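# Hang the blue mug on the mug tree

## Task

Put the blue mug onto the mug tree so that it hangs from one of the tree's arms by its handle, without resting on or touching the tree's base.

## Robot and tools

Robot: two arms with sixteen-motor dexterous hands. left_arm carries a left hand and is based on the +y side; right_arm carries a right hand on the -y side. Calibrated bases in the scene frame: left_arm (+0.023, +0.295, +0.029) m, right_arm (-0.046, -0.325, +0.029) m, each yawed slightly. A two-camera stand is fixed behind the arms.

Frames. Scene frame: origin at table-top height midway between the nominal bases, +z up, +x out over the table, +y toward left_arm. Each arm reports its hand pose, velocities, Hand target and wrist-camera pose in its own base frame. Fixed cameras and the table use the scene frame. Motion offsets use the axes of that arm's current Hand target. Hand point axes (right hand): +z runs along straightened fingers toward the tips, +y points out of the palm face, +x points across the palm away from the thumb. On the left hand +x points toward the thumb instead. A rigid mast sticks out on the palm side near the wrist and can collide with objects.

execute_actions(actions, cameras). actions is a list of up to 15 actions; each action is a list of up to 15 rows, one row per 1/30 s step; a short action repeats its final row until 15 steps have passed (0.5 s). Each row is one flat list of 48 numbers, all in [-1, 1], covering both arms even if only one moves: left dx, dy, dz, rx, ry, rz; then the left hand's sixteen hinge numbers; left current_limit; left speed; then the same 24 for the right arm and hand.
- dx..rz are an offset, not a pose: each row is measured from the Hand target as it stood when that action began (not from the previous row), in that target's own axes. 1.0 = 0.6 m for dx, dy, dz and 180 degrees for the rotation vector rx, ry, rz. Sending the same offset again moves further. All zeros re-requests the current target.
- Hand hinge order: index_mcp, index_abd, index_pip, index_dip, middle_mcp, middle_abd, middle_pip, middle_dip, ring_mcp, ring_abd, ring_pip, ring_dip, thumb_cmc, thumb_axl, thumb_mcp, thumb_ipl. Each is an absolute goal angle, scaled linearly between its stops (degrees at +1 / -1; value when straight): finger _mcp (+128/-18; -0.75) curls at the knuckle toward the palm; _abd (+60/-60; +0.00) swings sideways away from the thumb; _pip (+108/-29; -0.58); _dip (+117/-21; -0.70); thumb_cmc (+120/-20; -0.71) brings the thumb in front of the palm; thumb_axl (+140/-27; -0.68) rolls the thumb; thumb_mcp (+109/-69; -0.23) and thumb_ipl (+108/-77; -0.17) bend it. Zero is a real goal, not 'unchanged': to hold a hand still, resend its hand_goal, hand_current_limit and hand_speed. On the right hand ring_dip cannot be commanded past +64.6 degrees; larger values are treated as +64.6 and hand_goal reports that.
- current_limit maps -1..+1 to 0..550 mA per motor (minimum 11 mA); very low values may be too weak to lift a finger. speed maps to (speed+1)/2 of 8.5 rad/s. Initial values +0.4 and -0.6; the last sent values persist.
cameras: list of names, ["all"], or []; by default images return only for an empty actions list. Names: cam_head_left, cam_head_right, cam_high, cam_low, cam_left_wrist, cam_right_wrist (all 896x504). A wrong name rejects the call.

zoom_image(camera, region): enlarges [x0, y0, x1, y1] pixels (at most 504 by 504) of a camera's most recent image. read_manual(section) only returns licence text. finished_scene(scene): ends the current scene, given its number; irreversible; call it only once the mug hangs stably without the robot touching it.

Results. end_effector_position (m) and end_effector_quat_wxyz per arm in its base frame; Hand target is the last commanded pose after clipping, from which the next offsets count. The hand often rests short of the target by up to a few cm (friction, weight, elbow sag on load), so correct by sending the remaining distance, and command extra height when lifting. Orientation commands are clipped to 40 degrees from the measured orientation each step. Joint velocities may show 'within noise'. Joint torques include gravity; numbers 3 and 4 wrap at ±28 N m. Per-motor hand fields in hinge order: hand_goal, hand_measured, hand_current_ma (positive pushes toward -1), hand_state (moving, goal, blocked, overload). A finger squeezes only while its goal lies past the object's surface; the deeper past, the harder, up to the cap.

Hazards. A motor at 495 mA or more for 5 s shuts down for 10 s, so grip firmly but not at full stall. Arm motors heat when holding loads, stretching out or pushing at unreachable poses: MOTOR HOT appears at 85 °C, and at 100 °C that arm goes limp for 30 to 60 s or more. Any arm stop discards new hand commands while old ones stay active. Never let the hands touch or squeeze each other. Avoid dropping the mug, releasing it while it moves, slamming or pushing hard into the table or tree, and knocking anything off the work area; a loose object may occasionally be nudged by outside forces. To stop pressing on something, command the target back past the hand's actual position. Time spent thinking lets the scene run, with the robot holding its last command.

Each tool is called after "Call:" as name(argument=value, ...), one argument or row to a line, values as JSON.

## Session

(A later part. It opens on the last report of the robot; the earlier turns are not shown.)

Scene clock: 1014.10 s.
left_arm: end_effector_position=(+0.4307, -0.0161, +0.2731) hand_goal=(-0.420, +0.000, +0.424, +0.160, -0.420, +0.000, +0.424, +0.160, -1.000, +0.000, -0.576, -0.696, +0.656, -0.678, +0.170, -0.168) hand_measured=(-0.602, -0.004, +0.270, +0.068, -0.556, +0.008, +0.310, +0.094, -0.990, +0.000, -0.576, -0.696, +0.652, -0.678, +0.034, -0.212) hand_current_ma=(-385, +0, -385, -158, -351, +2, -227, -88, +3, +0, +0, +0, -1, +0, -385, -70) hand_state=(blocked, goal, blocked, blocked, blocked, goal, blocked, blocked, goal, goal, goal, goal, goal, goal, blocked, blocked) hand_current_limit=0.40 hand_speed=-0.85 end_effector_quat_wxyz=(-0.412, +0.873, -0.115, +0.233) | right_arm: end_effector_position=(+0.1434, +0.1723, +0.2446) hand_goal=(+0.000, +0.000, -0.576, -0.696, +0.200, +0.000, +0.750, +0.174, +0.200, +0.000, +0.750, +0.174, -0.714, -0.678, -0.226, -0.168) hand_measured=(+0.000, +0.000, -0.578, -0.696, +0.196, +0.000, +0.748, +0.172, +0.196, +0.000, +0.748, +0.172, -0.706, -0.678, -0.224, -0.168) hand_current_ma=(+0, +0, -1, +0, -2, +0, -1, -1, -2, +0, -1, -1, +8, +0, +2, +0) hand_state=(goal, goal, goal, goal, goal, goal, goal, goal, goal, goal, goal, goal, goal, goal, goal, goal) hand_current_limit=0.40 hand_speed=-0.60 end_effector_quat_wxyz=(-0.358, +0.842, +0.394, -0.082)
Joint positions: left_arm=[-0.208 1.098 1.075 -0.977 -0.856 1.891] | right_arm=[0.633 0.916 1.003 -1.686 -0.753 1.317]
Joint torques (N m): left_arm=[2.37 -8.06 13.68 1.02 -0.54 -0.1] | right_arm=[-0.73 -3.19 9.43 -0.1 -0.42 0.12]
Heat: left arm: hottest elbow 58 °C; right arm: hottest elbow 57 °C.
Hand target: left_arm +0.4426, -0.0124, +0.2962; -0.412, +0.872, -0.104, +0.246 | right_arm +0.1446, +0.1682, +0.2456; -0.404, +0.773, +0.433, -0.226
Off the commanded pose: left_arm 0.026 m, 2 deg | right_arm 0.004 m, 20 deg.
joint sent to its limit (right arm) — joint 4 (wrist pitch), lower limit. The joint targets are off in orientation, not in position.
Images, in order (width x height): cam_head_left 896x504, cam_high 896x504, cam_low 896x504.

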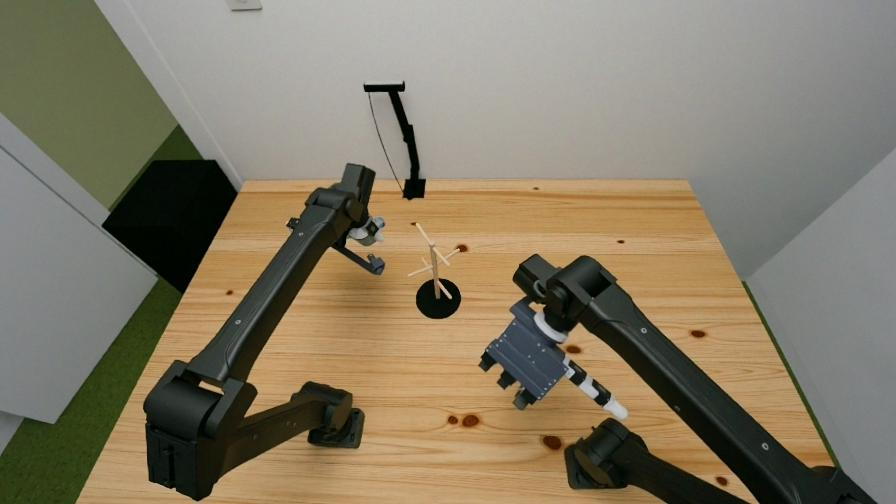

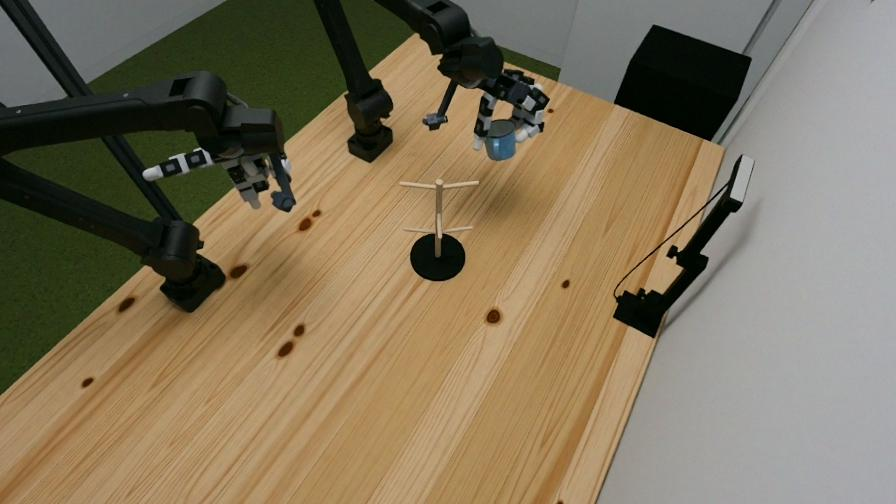

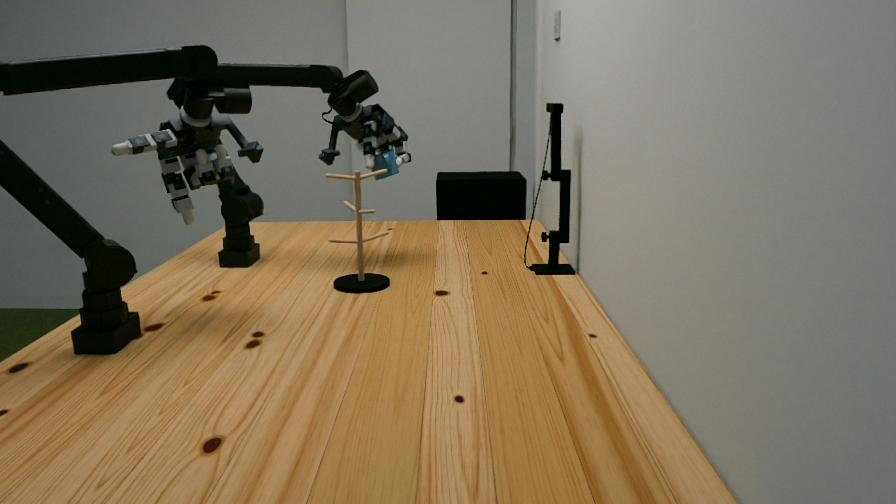

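Call:
execute_actions(
  actions=[
    [[0.0658,0.0378,-0.0122,0,0,0,-0.42,0,0.425,0.16,-0.42,0,0.425,0.16,-1,0,-0.576,-0.696,0.657,-0.678,0.17,-0.168,0.4,-0.85,0,0,0,0,0,0,0,0,-0.576,-0.696,0.2,0,0.75,0.174,0.2,0,0.75,0.174,-0.714,-0.678,-0.226,-0.168,0.4,-0.6]],
  ],
  cameras=["cam_head_left", "cam_low", "cam_high"],
)

Call:
zoom_image(
  camera="cam_low",
  region=[320, 130, 440, 210],
)

Call:
zoom_image(
  camera="cam_head_left",
  region=[340, 180, 460, 280],
)

Call:
zoom_image(
  camera="cam_high",
  region=[380, 120, 540, 260],
)

Scene clock: 1035.53 s.
left_arm: end_effector_position=(+0.4605, -0.0403, +0.2701) hand_goal=(-0.420, +0.000, +0.424, +0.160, -0.420, +0.000, +0.424, +0.160, -1.000, +0.000, -0.576, -0.696, +0.656, -0.678, +0.170, -0.168) hand_measured=(-0.602, -0.004, +0.270, +0.068, -0.556, +0.008, +0.310, +0.094, -0.990, +0.000, -0.576, -0.696, +0.652, -0.678, +0.034, -0.212) hand_current_ma=(-385, +0, -385, -158, -351, +2, -227, -88, +3, +0, +0, +0, -1, +0, -385, -70) hand_state=(blocked, goal, blocked, blocked, blocked, goal, blocked, blocked, goal, goal, goal, goal, goal, goal, blocked, blocked) hand_current_limit=0.40 hand_speed=-0.85 end_effector_quat_wxyz=(-0.414, +0.874, -0.119, +0.224) | right_arm: end_effector_position=(+0.1434, +0.1723, +0.2446) hand_goal=(+0.000, +0.000, -0.576, -0.696, +0.200, +0.000, +0.750, +0.174, +0.200, +0.000, +0.750, +0.174, -0.714, -0.678, -0.226, -0.168) hand_measured=(+0.000, +0.000, -0.578, -0.696, +0.196, +0.000, +0.748, +0.172, +0.196, +0.000, +0.748, +0.172, -0.706, -0.678, -0.224, -0.168) hand_current_ma=(+0, +0, -1, +0, -2, +0, -1, -1, -2, +0, -1, -1, +8, +0, +2, +0) hand_state=(goal, goal, goal, goal, goal, goal, goal, goal, goal, goal, goal, goal, goal, goal, goal, goal) hand_current_limit=0.40 hand_speed=-0.60 end_effector_quat_wxyz=(-0.358, +0.842, +0.394, -0.082)
Joint positions: left_arm=[-0.257 1.213 1.166 -1.024 -0.884 1.825] | right_arm=[0.633 0.916 1.003 -1.686 -0.753 1.317]
Joint torques (N m): left_arm=[0.15 -10.23 13.68 0.55 -0.99 -0.45] | right_arm=[-0.97 -3.72 9.4 -0.05 -0.4 0.1]
Heat: left arm: hottest elbow 63 °C; right arm: hottest elbow 57 °C.
Hand target: left_arm +0.4732, -0.0468, +0.2962; -0.412, +0.871, -0.104, +0.245 | right_arm +0.1446, +0.1682, +0.2456; -0.404, +0.773, +0.433, -0.226
Off the commanded pose: left_arm 0.030 m, 3 deg | right_arm 0.004 m, 20 deg.
joint sent to its limit (right arm) — joint 4 (wrist pitch), lower limit. The joint targets are off in orientation, not in position.
Images, in order (width x height): cam_head_left 896x504, cam_high 896x504, cam_low 896x504.

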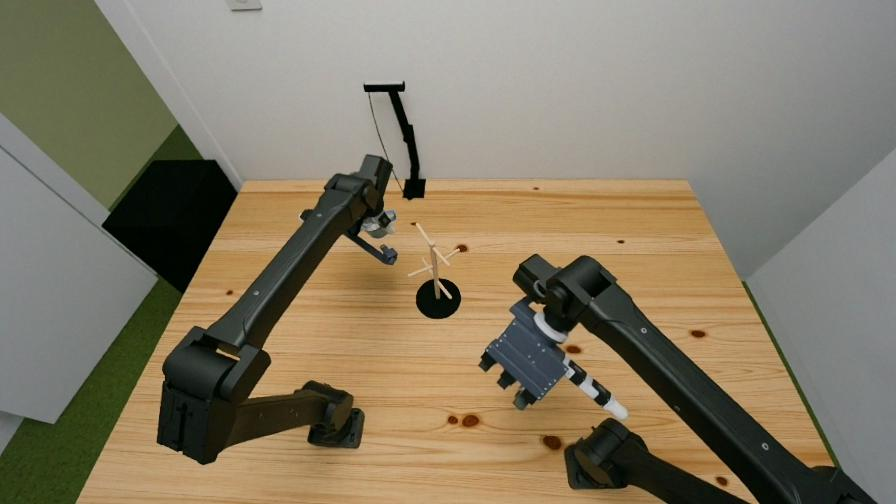

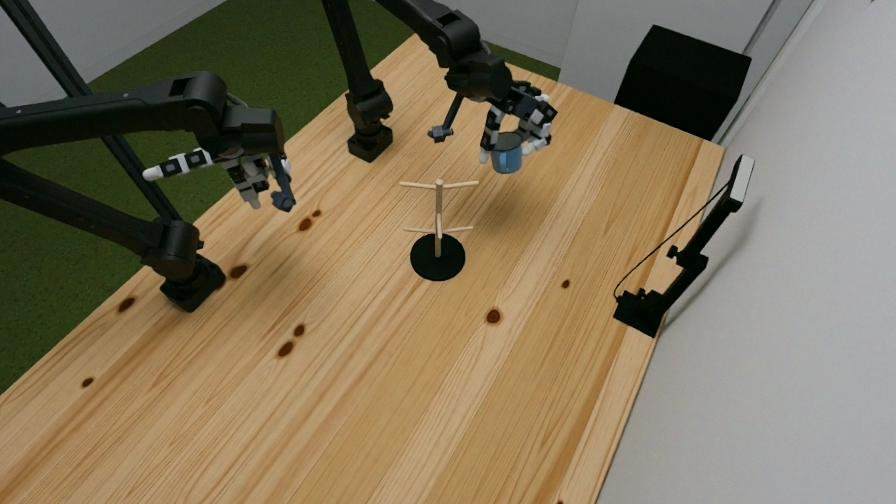

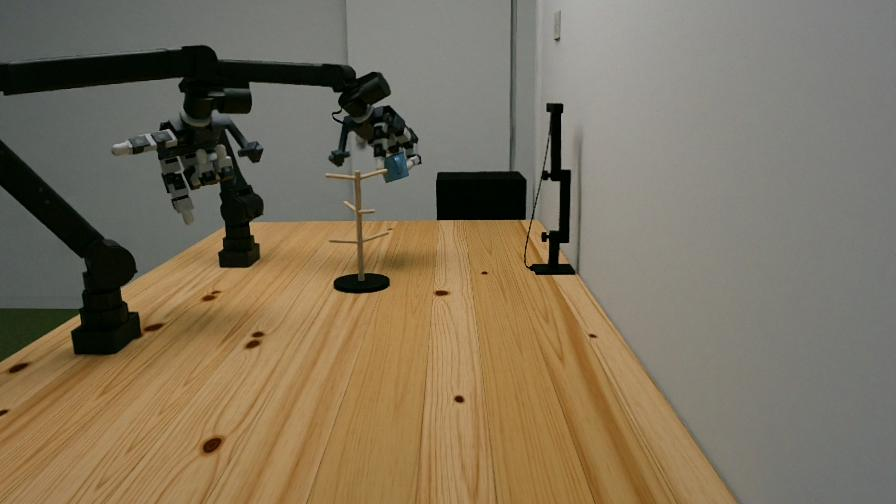

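Scaled by 4.200 from the camera's 896x504 image, which has a finer 1280x720 frame.

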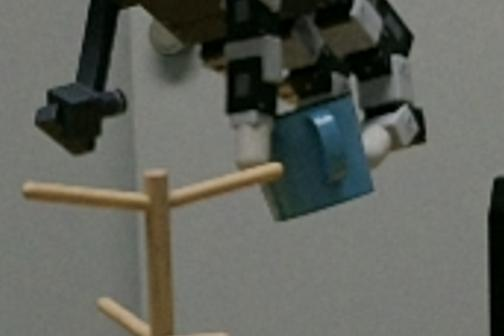

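Scaled by 4.200 from the camera's 896x504 image, which has a finer 1280x720 frame.

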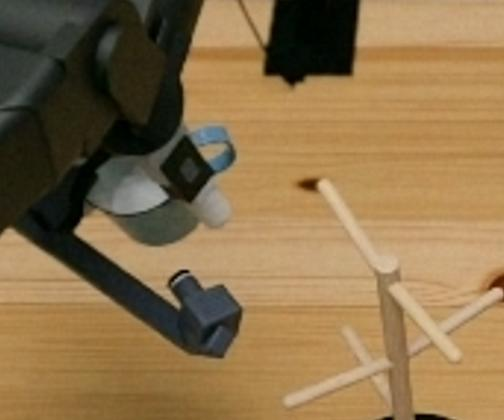

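Scaled by 3.150 from the camera's 896x504 image, which has a finer 1280x720 frame.

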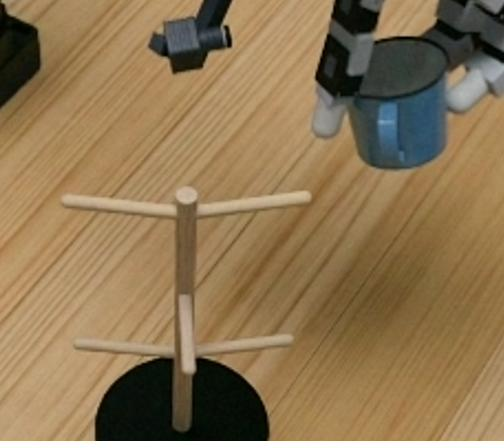

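Call:
execute_actions(
  actions=[
    [[0.0318,0.0685,-0.0407,0,0,0,-0.42,0,0.425,0.16,-0.42,0,0.425,0.16,-1,0,-0.576,-0.696,0.657,-0.678,0.17,-0.168,0.4,-0.85,0,0,0,0,0,0,0,0,-0.576,-0.696,0.2,0,0.75,0.174,0.2,0,0.75,0.174,-0.714,-0.678,-0.226,-0.168,0.4,-0.6]],
  ],
  cameras=["cam_head_left", "cam_low", "cam_high"],
)

Call:
zoom_image(
  camera="cam_low",
  region=[320, 130, 440, 210],
)

Call:
zoom_image(
  camera="cam_head_left",
  region=[360, 180, 460, 260],
)

Call:
zoom_image(
  camera="cam_high",
  region=[380, 120, 540, 260],
)

Scene clock: 1047.13 s.
left_arm: end_effector_position=(+0.4643, -0.0921, +0.2611) hand_goal=(-0.420, +0.000, +0.424, +0.160, -0.420, +0.000, +0.424, +0.160, -1.000, +0.000, -0.576, -0.696, +0.656, -0.678, +0.170, -0.168) hand_measured=(-0.602, -0.004, +0.270, +0.068, -0.556, +0.008, +0.310, +0.094, -0.990, +0.000, -0.576, -0.696, +0.652, -0.678, +0.034, -0.212) hand_current_ma=(-385, +0, -385, -158, -351, +2, -227, -88, +3, +0, +0, +0, -1, +0, -385, -71) hand_state=(blocked, goal, blocked, blocked, blocked, goal, blocked, blocked, goal, goal, goal, goal, goal, goal, blocked, blocked) hand_current_limit=0.40 hand_speed=-0.85 end_effector_quat_wxyz=(-0.415, +0.873, -0.122, +0.228) | right_arm: end_effector_position=(+0.1434, +0.1723, +0.2446) hand_goal=(+0.000, +0.000, -0.576, -0.696, +0.200, +0.000, +0.750, +0.174, +0.200, +0.000, +0.750, +0.174, -0.714, -0.678, -0.226, -0.168) hand_measured=(+0.000, +0.000, -0.578, -0.696, +0.196, +0.000, +0.748, +0.172, +0.196, +0.000, +0.748, +0.172, -0.706, -0.678, -0.224, -0.168) hand_current_ma=(+0, +0, -1, +0, -2, +0, -1, -1, -2, +0, -1, -1, +8, +0, +2, +0) hand_state=(goal, goal, goal, goal, goal, goal, goal, goal, goal, goal, goal, goal, goal, goal, goal, goal) hand_current_limit=0.40 hand_speed=-0.60 end_effector_quat_wxyz=(-0.358, +0.842, +0.394, -0.082)
Joint positions: left_arm=[-0.383 1.287 1.215 -1.131 -0.937 1.653] | right_arm=[0.633 0.916 1.003 -1.686 -0.753 1.317]
Joint torques (N m): left_arm=[0.67 -10.99 13.37 0.36 -1.09 -0.42] | right_arm=[-0.67 -3.49 9.58 -0.25 -0.4 0.13]
Heat: left arm: hottest elbow 66 °C; right arm: hottest elbow 57 °C.
Hand target: left_arm +0.4778, -0.0967, +0.2844; -0.412, +0.871, -0.104, +0.246 | right_arm +0.1446, +0.1682, +0.2456; -0.404, +0.773, +0.433, -0.226
Off the commanded pose: left_arm 0.027 m, 3 deg | right_arm 0.004 m, 20 deg.
joint sent to its limit (right arm) — joint 4 (wrist pitch), lower limit. The joint targets are off in orientation, not in position.
Images, in order (width x height): cam_head_left 896x504, cam_high 896x504, cam_low 896x504.

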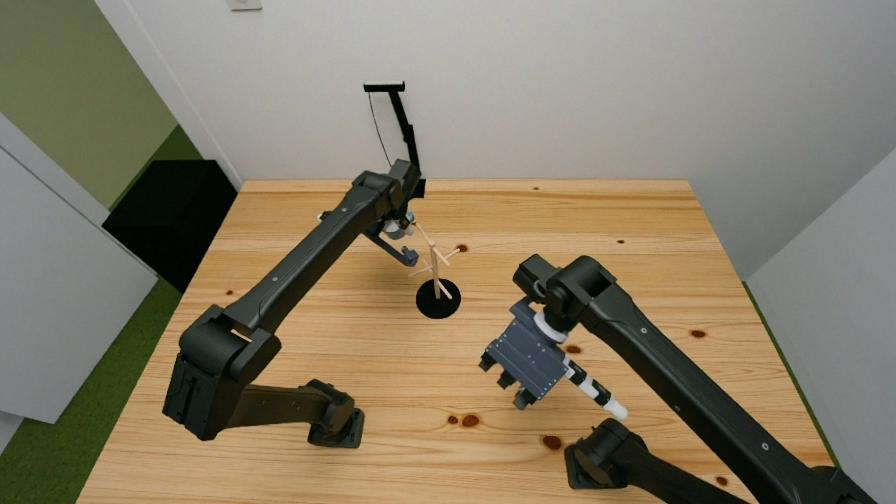

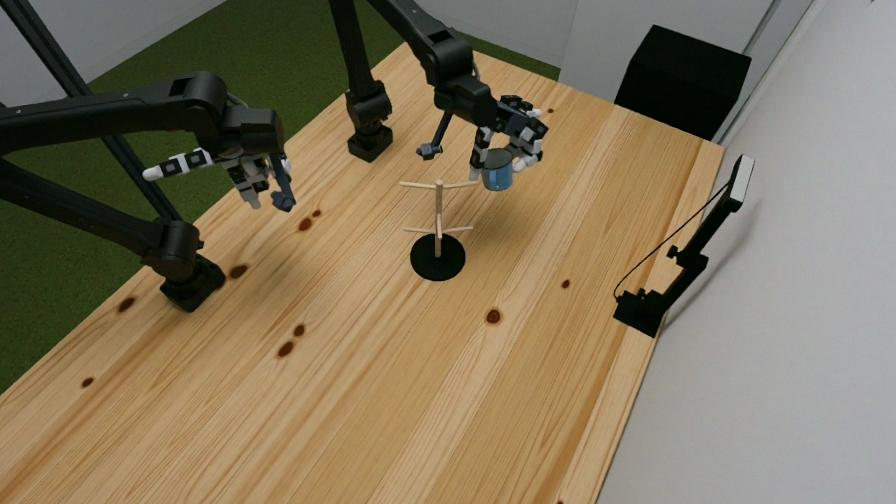

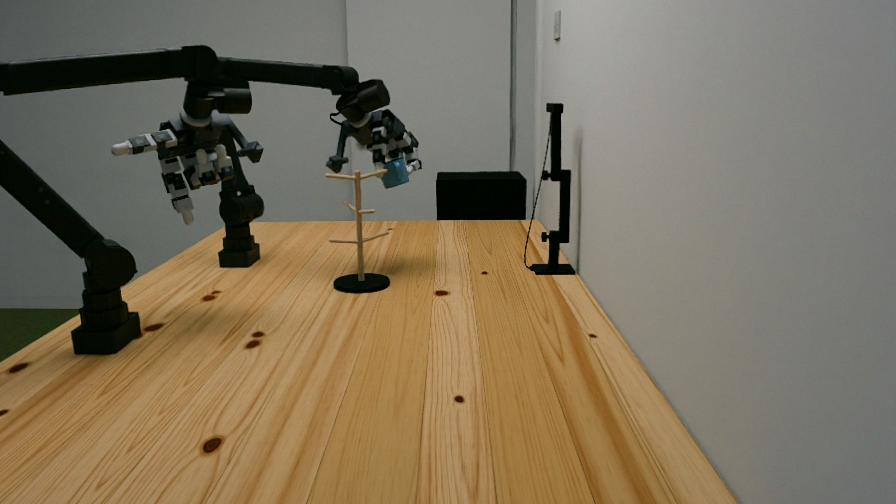

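Scaled by 4.200 from the camera's 896x504 image, which has a finer 1280x720 frame.

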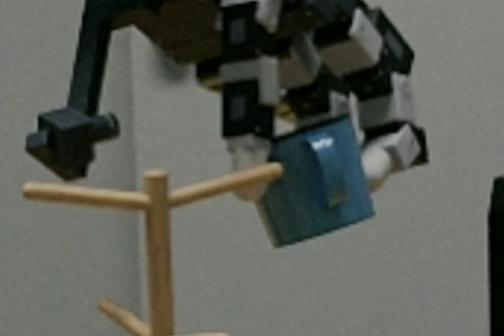

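Scaled by 5.040 from the camera's 896x504 image, which has a finer 1280x720 frame.

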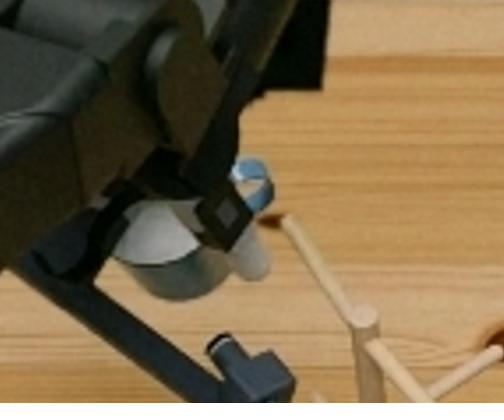

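Scaled by 3.150 from the camera's 896x504 image, which has a finer 1280x720 frame.

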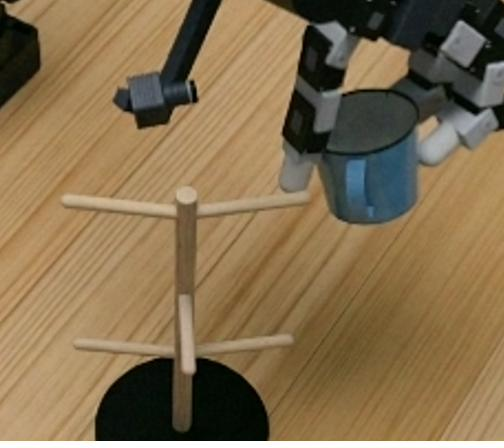

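Call:
execute_actions(
  actions=[
    [[-0.0175,0.0125,-0.029,0,0,0,-0.42,0,0.425,0.16,-0.42,0,0.425,0.16,-1,0,-0.576,-0.696,0.657,-0.678,0.17,-0.168,0.4,-0.85,0,0,0,0,0,0,0,0,-0.576,-0.696,0.2,0,0.75,0.174,0.2,0,0.75,0.174,-0.714,-0.678,-0.226,-0.168,0.4,-0.6]],
  ],
  cameras=["cam_head_left", "cam_low", "cam_high"],
)

Call:
zoom_image(
  camera="cam_low",
  region=[350, 140, 430, 200],
)

Call:
zoom_image(
  camera="cam_head_left",
  region=[380, 190, 450, 250],
)

Call:
zoom_image(
  camera="cam_high",
  region=[400, 130, 530, 230],
)

Scene clock: 1083.20 s.
left_arm: end_effector_position=(+0.4526, -0.1013, +0.2589) hand_goal=(-0.420, +0.000, +0.424, +0.160, -0.420, +0.000, +0.424, +0.160, -1.000, +0.000, -0.576, -0.696, +0.656, -0.678, +0.170, -0.168) hand_measured=(-0.602, -0.004, +0.270, +0.068, -0.556, +0.008, +0.310, +0.094, -0.990, +0.000, -0.576, -0.696, +0.652, -0.678, +0.034, -0.212) hand_current_ma=(-385, +0, -385, -158, -351, +2, -227, -88, +3, +0, +0, +0, -1, +0, -385, -71) hand_state=(blocked, goal, blocked, blocked, blocked, goal, blocked, blocked, goal, goal, goal, goal, goal, goal, blocked, blocked) hand_current_limit=0.40 hand_speed=-0.85 end_effector_quat_wxyz=(-0.417, +0.873, -0.118, +0.222) | right_arm: end_effector_position=(+0.1434, +0.1723, +0.2446) hand_goal=(+0.000, +0.000, -0.576, -0.696, +0.200, +0.000, +0.750, +0.174, +0.200, +0.000, +0.750, +0.174, -0.714, -0.678, -0.226, -0.168) hand_measured=(+0.000, +0.000, -0.578, -0.696, +0.196, +0.000, +0.748, +0.172, +0.196, +0.000, +0.748, +0.172, -0.706, -0.678, -0.224, -0.168) hand_current_ma=(+0, +0, -1, +0, -2, +0, -1, -1, -2, +0, -1, -1, +8, +0, +2, +0) hand_state=(goal, goal, goal, goal, goal, goal, goal, goal, goal, goal, goal, goal, goal, goal, goal, goal) hand_current_limit=0.40 hand_speed=-0.60 end_effector_quat_wxyz=(-0.358, +0.842, +0.394, -0.082)
Joint positions: left_arm=[-0.42 1.287 1.215 -1.202 -0.953 1.575] | right_arm=[0.633 0.916 1.003 -1.686 -0.753 1.317]
Joint torques (N m): left_arm=[-0.03 -12.34 12.52 0.24 -1.16 -0.43] | right_arm=[-0.5 -3.55 9.59 -0.08 -0.4 0.07]
Heat: left arm: hottest elbow 65 °C; right arm: hottest elbow 57 °C.
Hand target: left_arm +0.4600, -0.1091, +0.2845; -0.412, +0.871, -0.104, +0.246 | right_arm +0.1446, +0.1682, +0.2456; -0.404, +0.773, +0.433, -0.226
Off the commanded pose: left_arm 0.028 m, 3 deg | right_arm 0.004 m, 20 deg.
joint sent to its limit (right arm) — joint 4 (wrist pitch), lower limit. The joint targets are off in orientation, not in position.
Images, in order (width x height): cam_head_left 896x504, cam_high 896x504, cam_low 896x504.

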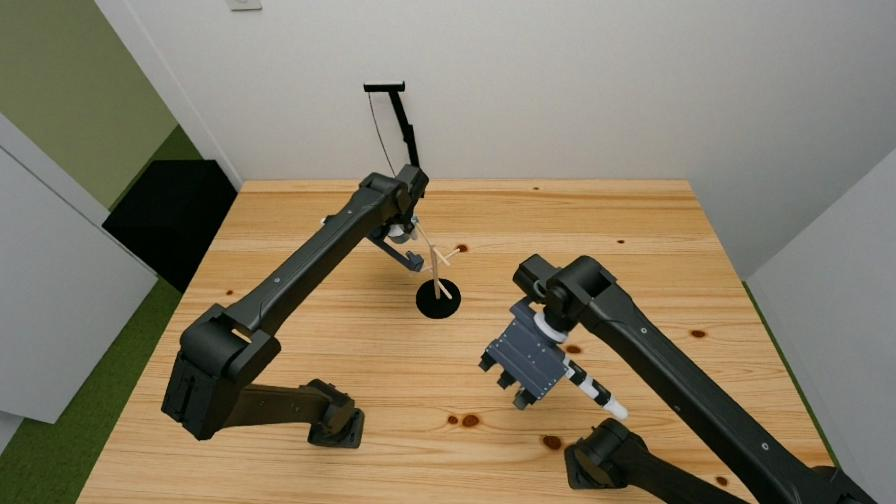

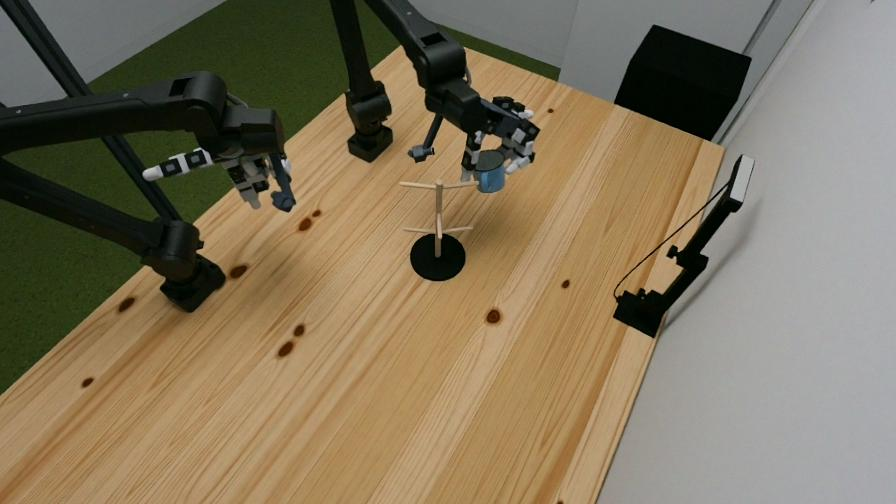

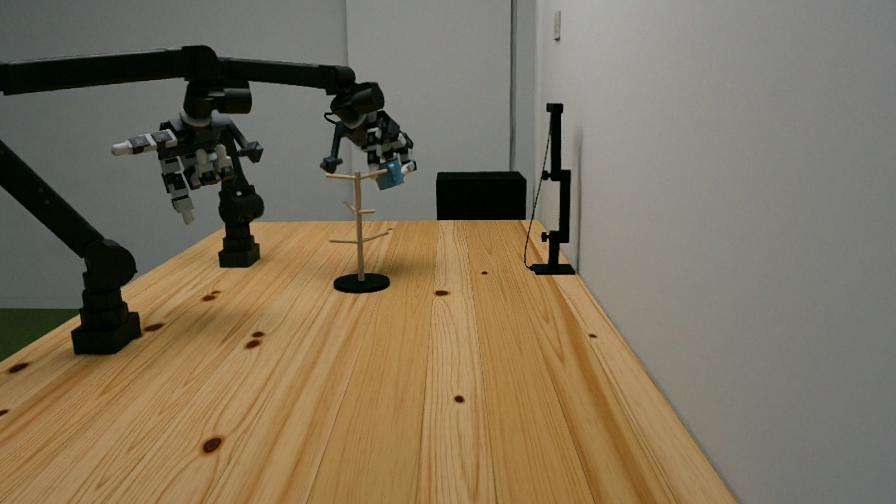

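Scaled by 6.300 from the camera's 896x504 image, which has a finer 1280x720 frame.

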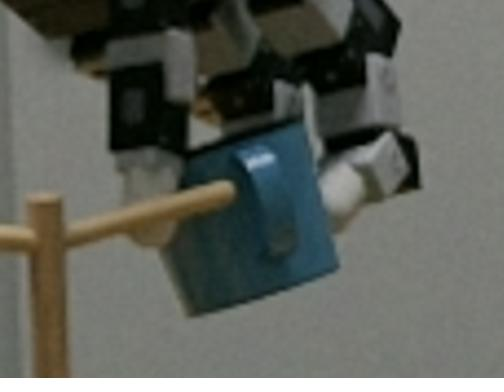

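Scaled by 7.200 from the camera's 896x504 image, which has a finer 1280x720 frame.

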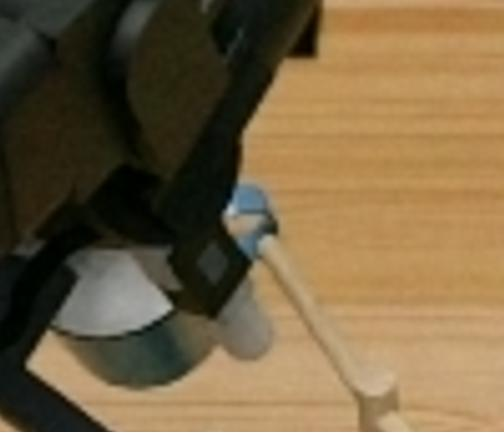

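Scaled by 3.877 from the camera's 896x504 image, which has a finer 1280x720 frame.

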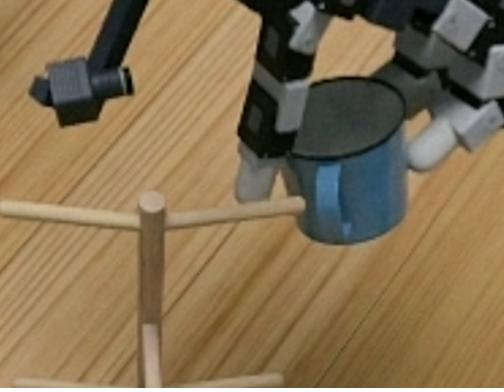

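Call:
zoom_image(
  camera="cam_head_left",
  region=[402, 208, 430, 232],
)

Call:
zoom_image(
  camera="cam_high",
  region=[450, 160, 510, 205],
)

Scaled by 18.000 from the camera's 896x504 image, which has a finer 1280x720 frame.

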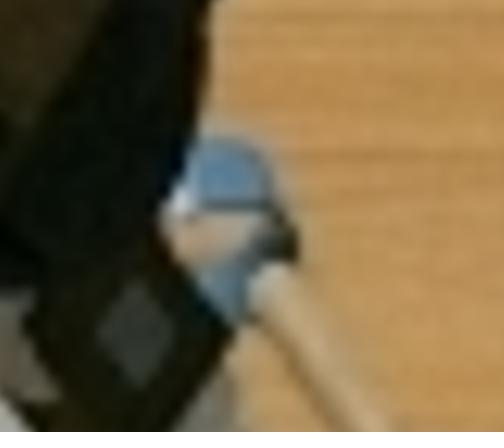

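Scaled by 8.400 from the camera's 896x504 image, which has a finer 1280x720 frame.

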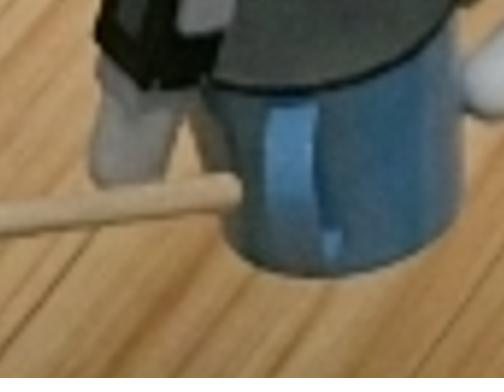

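Call:
execute_actions(
  actions=[
    [[-0.0177,0.0141,-0.0286,0,0,0,-0.42,0,0.425,0.16,-0.42,0,0.425,0.16,-1,0,-0.576,-0.696,0.657,-0.678,0.17,-0.168,0.4,-0.85,0,0,0,0,0,0,0,0,-0.576,-0.696,0.2,0,0.75,0.174,0.2,0,0.75,0.174,-0.714,-0.678,-0.226,-0.168,0.4,-0.6]],
  ],
  cameras=["cam_head_left", "cam_low", "cam_high"],
)

Call:
zoom_image(
  camera="cam_low",
  region=[350, 150, 420, 200],
)

Call:
zoom_image(
  camera="cam_head_left",
  region=[396, 204, 438, 240],
)

Call:
zoom_image(
  camera="cam_high",
  region=[440, 155, 510, 210],
)

Scene clock: 1102.13 s.
left_arm: end_effector_position=(+0.4382, -0.1157, +0.2601) hand_goal=(-0.420, +0.000, +0.424, +0.160, -0.420, +0.000, +0.424, +0.160, -1.000, +0.000, -0.576, -0.696, +0.656, -0.678, +0.170, -0.168) hand_measured=(-0.602, -0.004, +0.270, +0.068, -0.556, +0.008, +0.310, +0.094, -0.990, +0.000, -0.576, -0.696, +0.652, -0.678, +0.034, -0.212) hand_current_ma=(-385, +0, -385, -158, -351, +2, -227, -88, +3, +0, +0, +0, -1, +0, -385, -71) hand_state=(blocked, goal, blocked, blocked, blocked, goal, blocked, blocked, goal, goal, goal, goal, goal, goal, blocked, blocked) hand_current_limit=0.40 hand_speed=-0.85 end_effector_quat_wxyz=(-0.417, +0.873, -0.118, +0.223) | right_arm: end_effector_position=(+0.1434, +0.1723, +0.2446) hand_goal=(+0.000, +0.000, -0.576, -0.696, +0.200, +0.000, +0.750, +0.174, +0.200, +0.000, +0.750, +0.174, -0.714, -0.678, -0.226, -0.168) hand_measured=(+0.000, +0.000, -0.578, -0.696, +0.196, +0.000, +0.748, +0.172, +0.196, +0.000, +0.748, +0.172, -0.706, -0.678, -0.224, -0.168) hand_current_ma=(+0, +0, -1, +0, -2, +0, -1, -1, -2, +0, -1, -1, +8, +0, +2, +0) hand_state=(goal, goal, goal, goal, goal, goal, goal, goal, goal, goal, goal, goal, goal, goal, goal, goal) hand_current_limit=0.40 hand_speed=-0.60 end_effector_quat_wxyz=(-0.358, +0.842, +0.394, -0.082)
Joint positions: left_arm=[-0.471 1.28 1.215 -1.276 -0.968 1.49] | right_arm=[0.633 0.916 1.003 -1.686 -0.753 1.317]
Joint torques (N m): left_arm=[-0.03 -12.69 11.67 0.09 -1.2 -0.41] | right_arm=[-0.67 -3.37 9.54 -0.12 -0.38 0.1]
Heat: left arm: hottest elbow 65 °C; right arm: hottest elbow 57 °C.
Hand target: left_arm +0.4423, -0.1219, +0.2836; -0.412, +0.871, -0.104, +0.246 | right_arm +0.1446, +0.1682, +0.2456; -0.404, +0.773, +0.433, -0.226
Off the commanded pose: left_arm 0.025 m, 3 deg | right_arm 0.004 m, 20 deg.
joint sent to its limit (right arm) — joint 4 (wrist pitch), lower limit. The joint targets are off in orientation, not in position.
Images, in order (width x height): cam_head_left 896x504, cam_high 896x504, cam_low 896x504.

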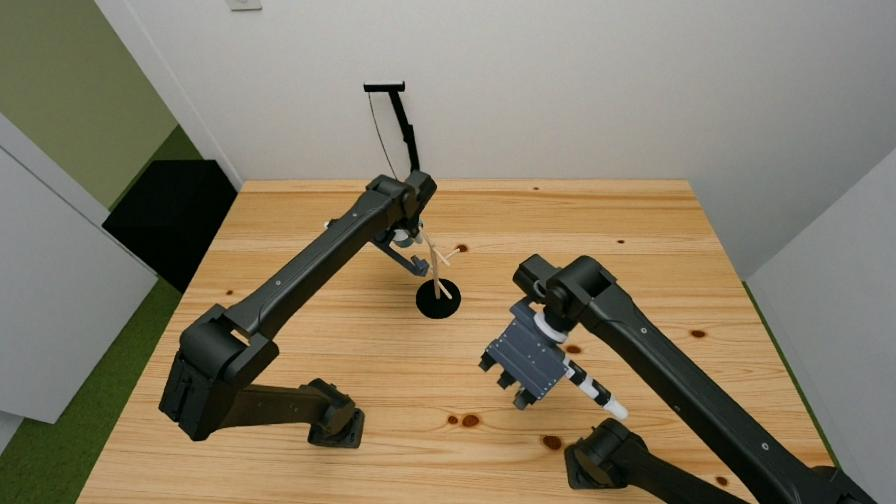

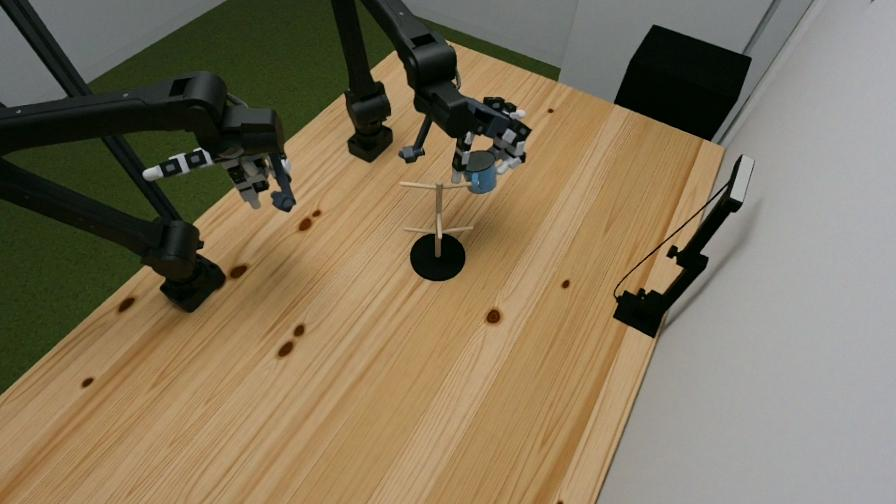

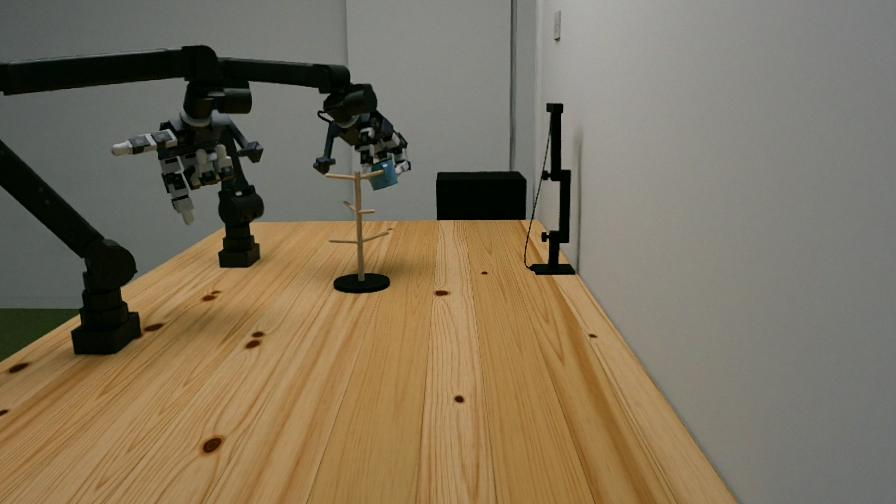

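Scaled by 7.200 from the camera's 896x504 image, which has a finer 1280x720 frame.

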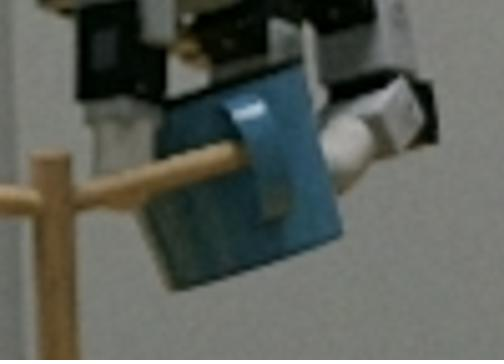

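Scaled by 12.000 from the camera's 896x504 image, which has a finer 1280x720 frame.

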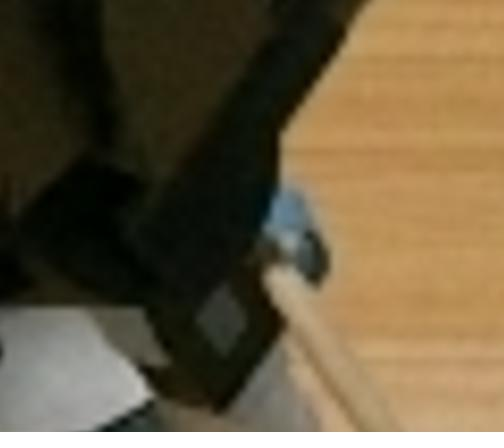

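Scaled by 7.200 from the camera's 896x504 image, which has a finer 1280x720 frame.

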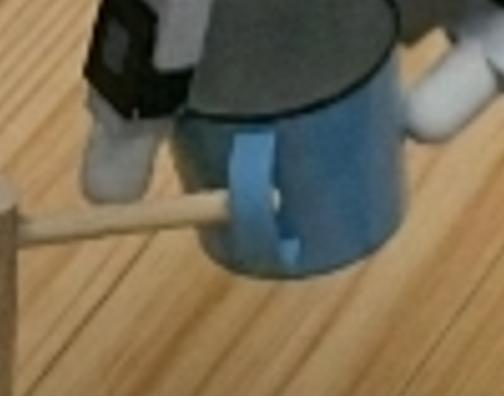

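Call:
execute_actions(
  actions=[
    [[-0.0258,0.007,-0.0263,0,0,0,-0.42,0,0.425,0.16,-0.42,0,0.425,0.16,-1,0,-0.576,-0.696,0.657,-0.678,0.17,-0.168,0.4,-0.85,0,0,0,0,0,0,0,0,-0.576,-0.696,0.2,0,0.75,0.174,0.2,0,0.75,0.174,-0.714,-0.678,-0.226,-0.168,0.4,-0.6]],
  ],
  cameras=["cam_head_left", "cam_low", "cam_high"],
)

Call:
zoom_image(
  camera="cam_low",
  region=[310, 140, 420, 200],
)

Call:
zoom_image(
  camera="cam_head_left",
  region=[390, 204, 450, 300],
)

Call:
zoom_image(
  camera="cam_high",
  region=[390, 140, 510, 210],
)

Scene clock: 1111.23 s.
left_arm: end_effector_position=(+0.4211, -0.1245, +0.2719) hand_goal=(-0.420, +0.000, +0.424, +0.160, -0.420, +0.000, +0.424, +0.160, -1.000, +0.000, -0.576, -0.696, +0.656, -0.678, +0.170, -0.168) hand_measured=(-0.602, -0.004, +0.270, +0.068, -0.556, +0.008, +0.310, +0.094, -0.990, +0.000, -0.576, -0.696, +0.652, -0.678, +0.034, -0.212) hand_current_ma=(-385, +0, -385, -158, -351, +2, -227, -88, +3, +0, +0, +0, -1, +0, -385, -71) hand_state=(blocked, goal, blocked, blocked, blocked, goal, blocked, blocked, goal, goal, goal, goal, goal, goal, blocked, blocked) hand_current_limit=0.40 hand_speed=-0.85 end_effector_quat_wxyz=(-0.414, +0.873, -0.111, +0.233) | right_arm: end_effector_position=(+0.1434, +0.1723, +0.2446) hand_goal=(+0.000, +0.000, -0.576, -0.696, +0.200, +0.000, +0.750, +0.174, +0.200, +0.000, +0.750, +0.174, -0.714, -0.678, -0.226, -0.168) hand_measured=(+0.000, +0.000, -0.578, -0.696, +0.196, +0.000, +0.748, +0.172, +0.196, +0.000, +0.748, +0.172, -0.706, -0.678, -0.224, -0.168) hand_current_ma=(+0, +0, -1, +0, -2, +0, -1, -1, -2, +0, -1, -1, +8, +0, +2, +0) hand_state=(goal, goal, goal, goal, goal, goal, goal, goal, goal, goal, goal, goal, goal, goal, goal, goal) hand_current_limit=0.40 hand_speed=-0.60 end_effector_quat_wxyz=(-0.358, +0.842, +0.394, -0.082)
Joint positions: left_arm=[-0.515 1.248 1.215 -1.349 -0.979 1.411] | right_arm=[0.633 0.916 1.003 -1.686 -0.753 1.317]
Joint torques (N m): left_arm=[-0.15 -11.46 10.22 0.01 -1.21 -0.42] | right_arm=[-0.15 -3.49 9.5 -0.08 -0.44 0.09]
Heat: left arm: hottest elbow 65 °C; right arm: hottest elbow 57 °C.
Hand target: left_arm +0.4211, -0.1291, +0.2836; -0.412, +0.871, -0.104, +0.246 | right_arm +0.1446, +0.1682, +0.2456; -0.404, +0.773, +0.433, -0.226
Off the commanded pose: left_arm 0.013 m, 2 deg | right_arm 0.004 m, 20 deg.
joint sent to its limit (right arm) — joint 4 (wrist pitch), lower limit. The joint targets are off in orientation, not in position.
Images, in order (width x height): cam_head_left 896x504, cam_high 896x504, cam_low 896x504.

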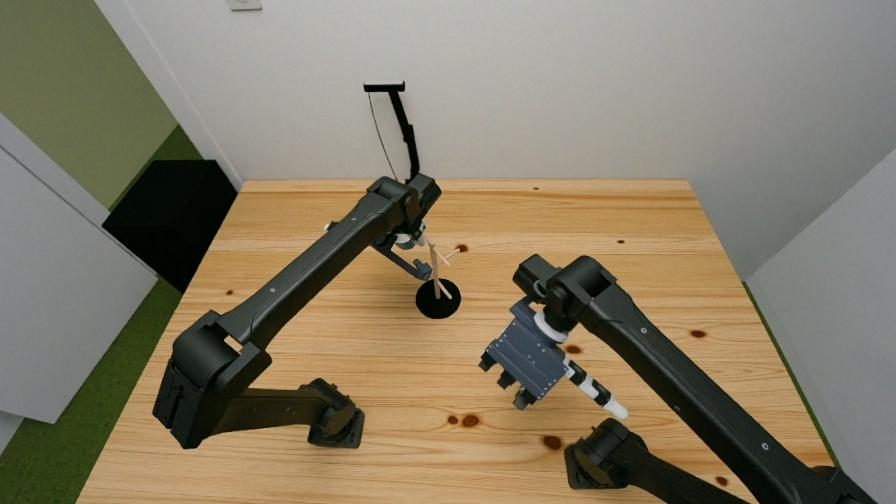

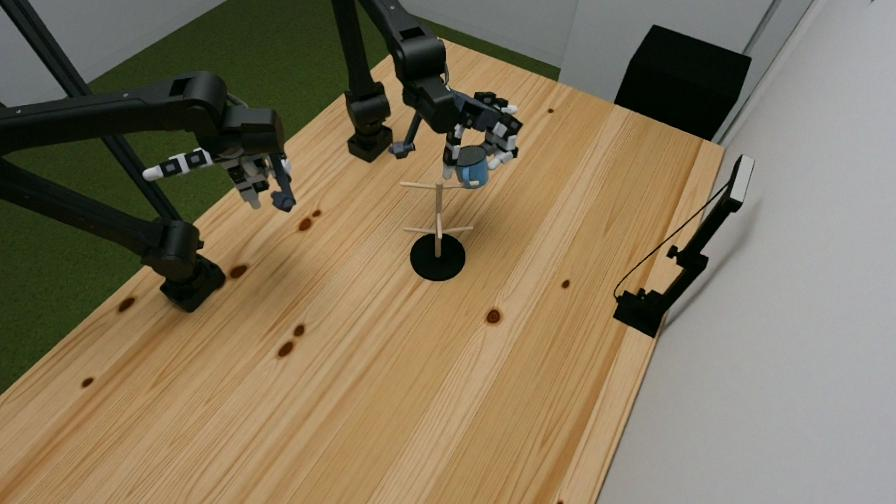

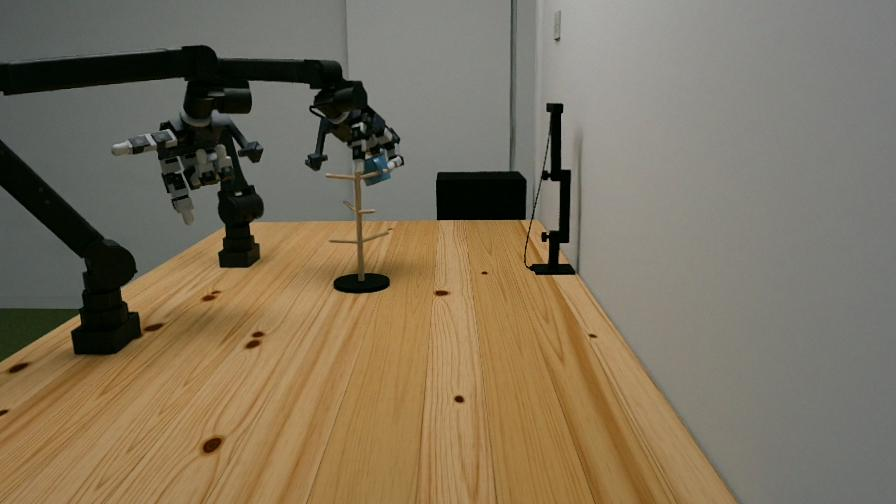

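Scaled by 4.582 from the camera's 896x504 image, which has a finer 1280x720 frame.

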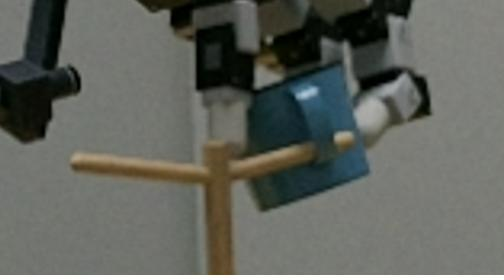

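Scaled by 5.250 from the camera's 896x504 image, which has a finer 1280x720 frame.

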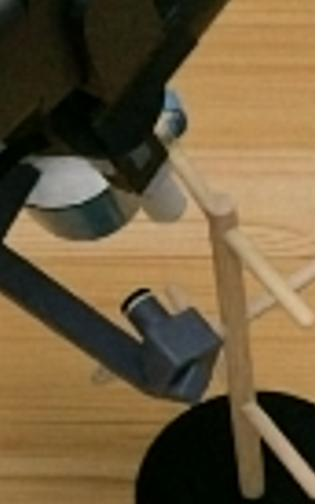

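Scaled by 4.200 from the camera's 896x504 image, which has a finer 1280x720 frame.

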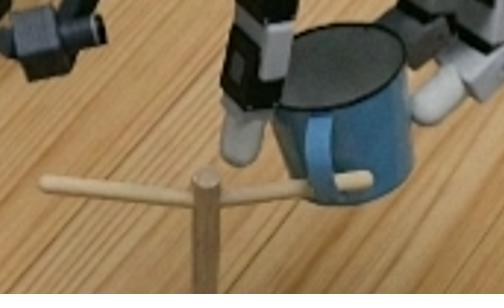

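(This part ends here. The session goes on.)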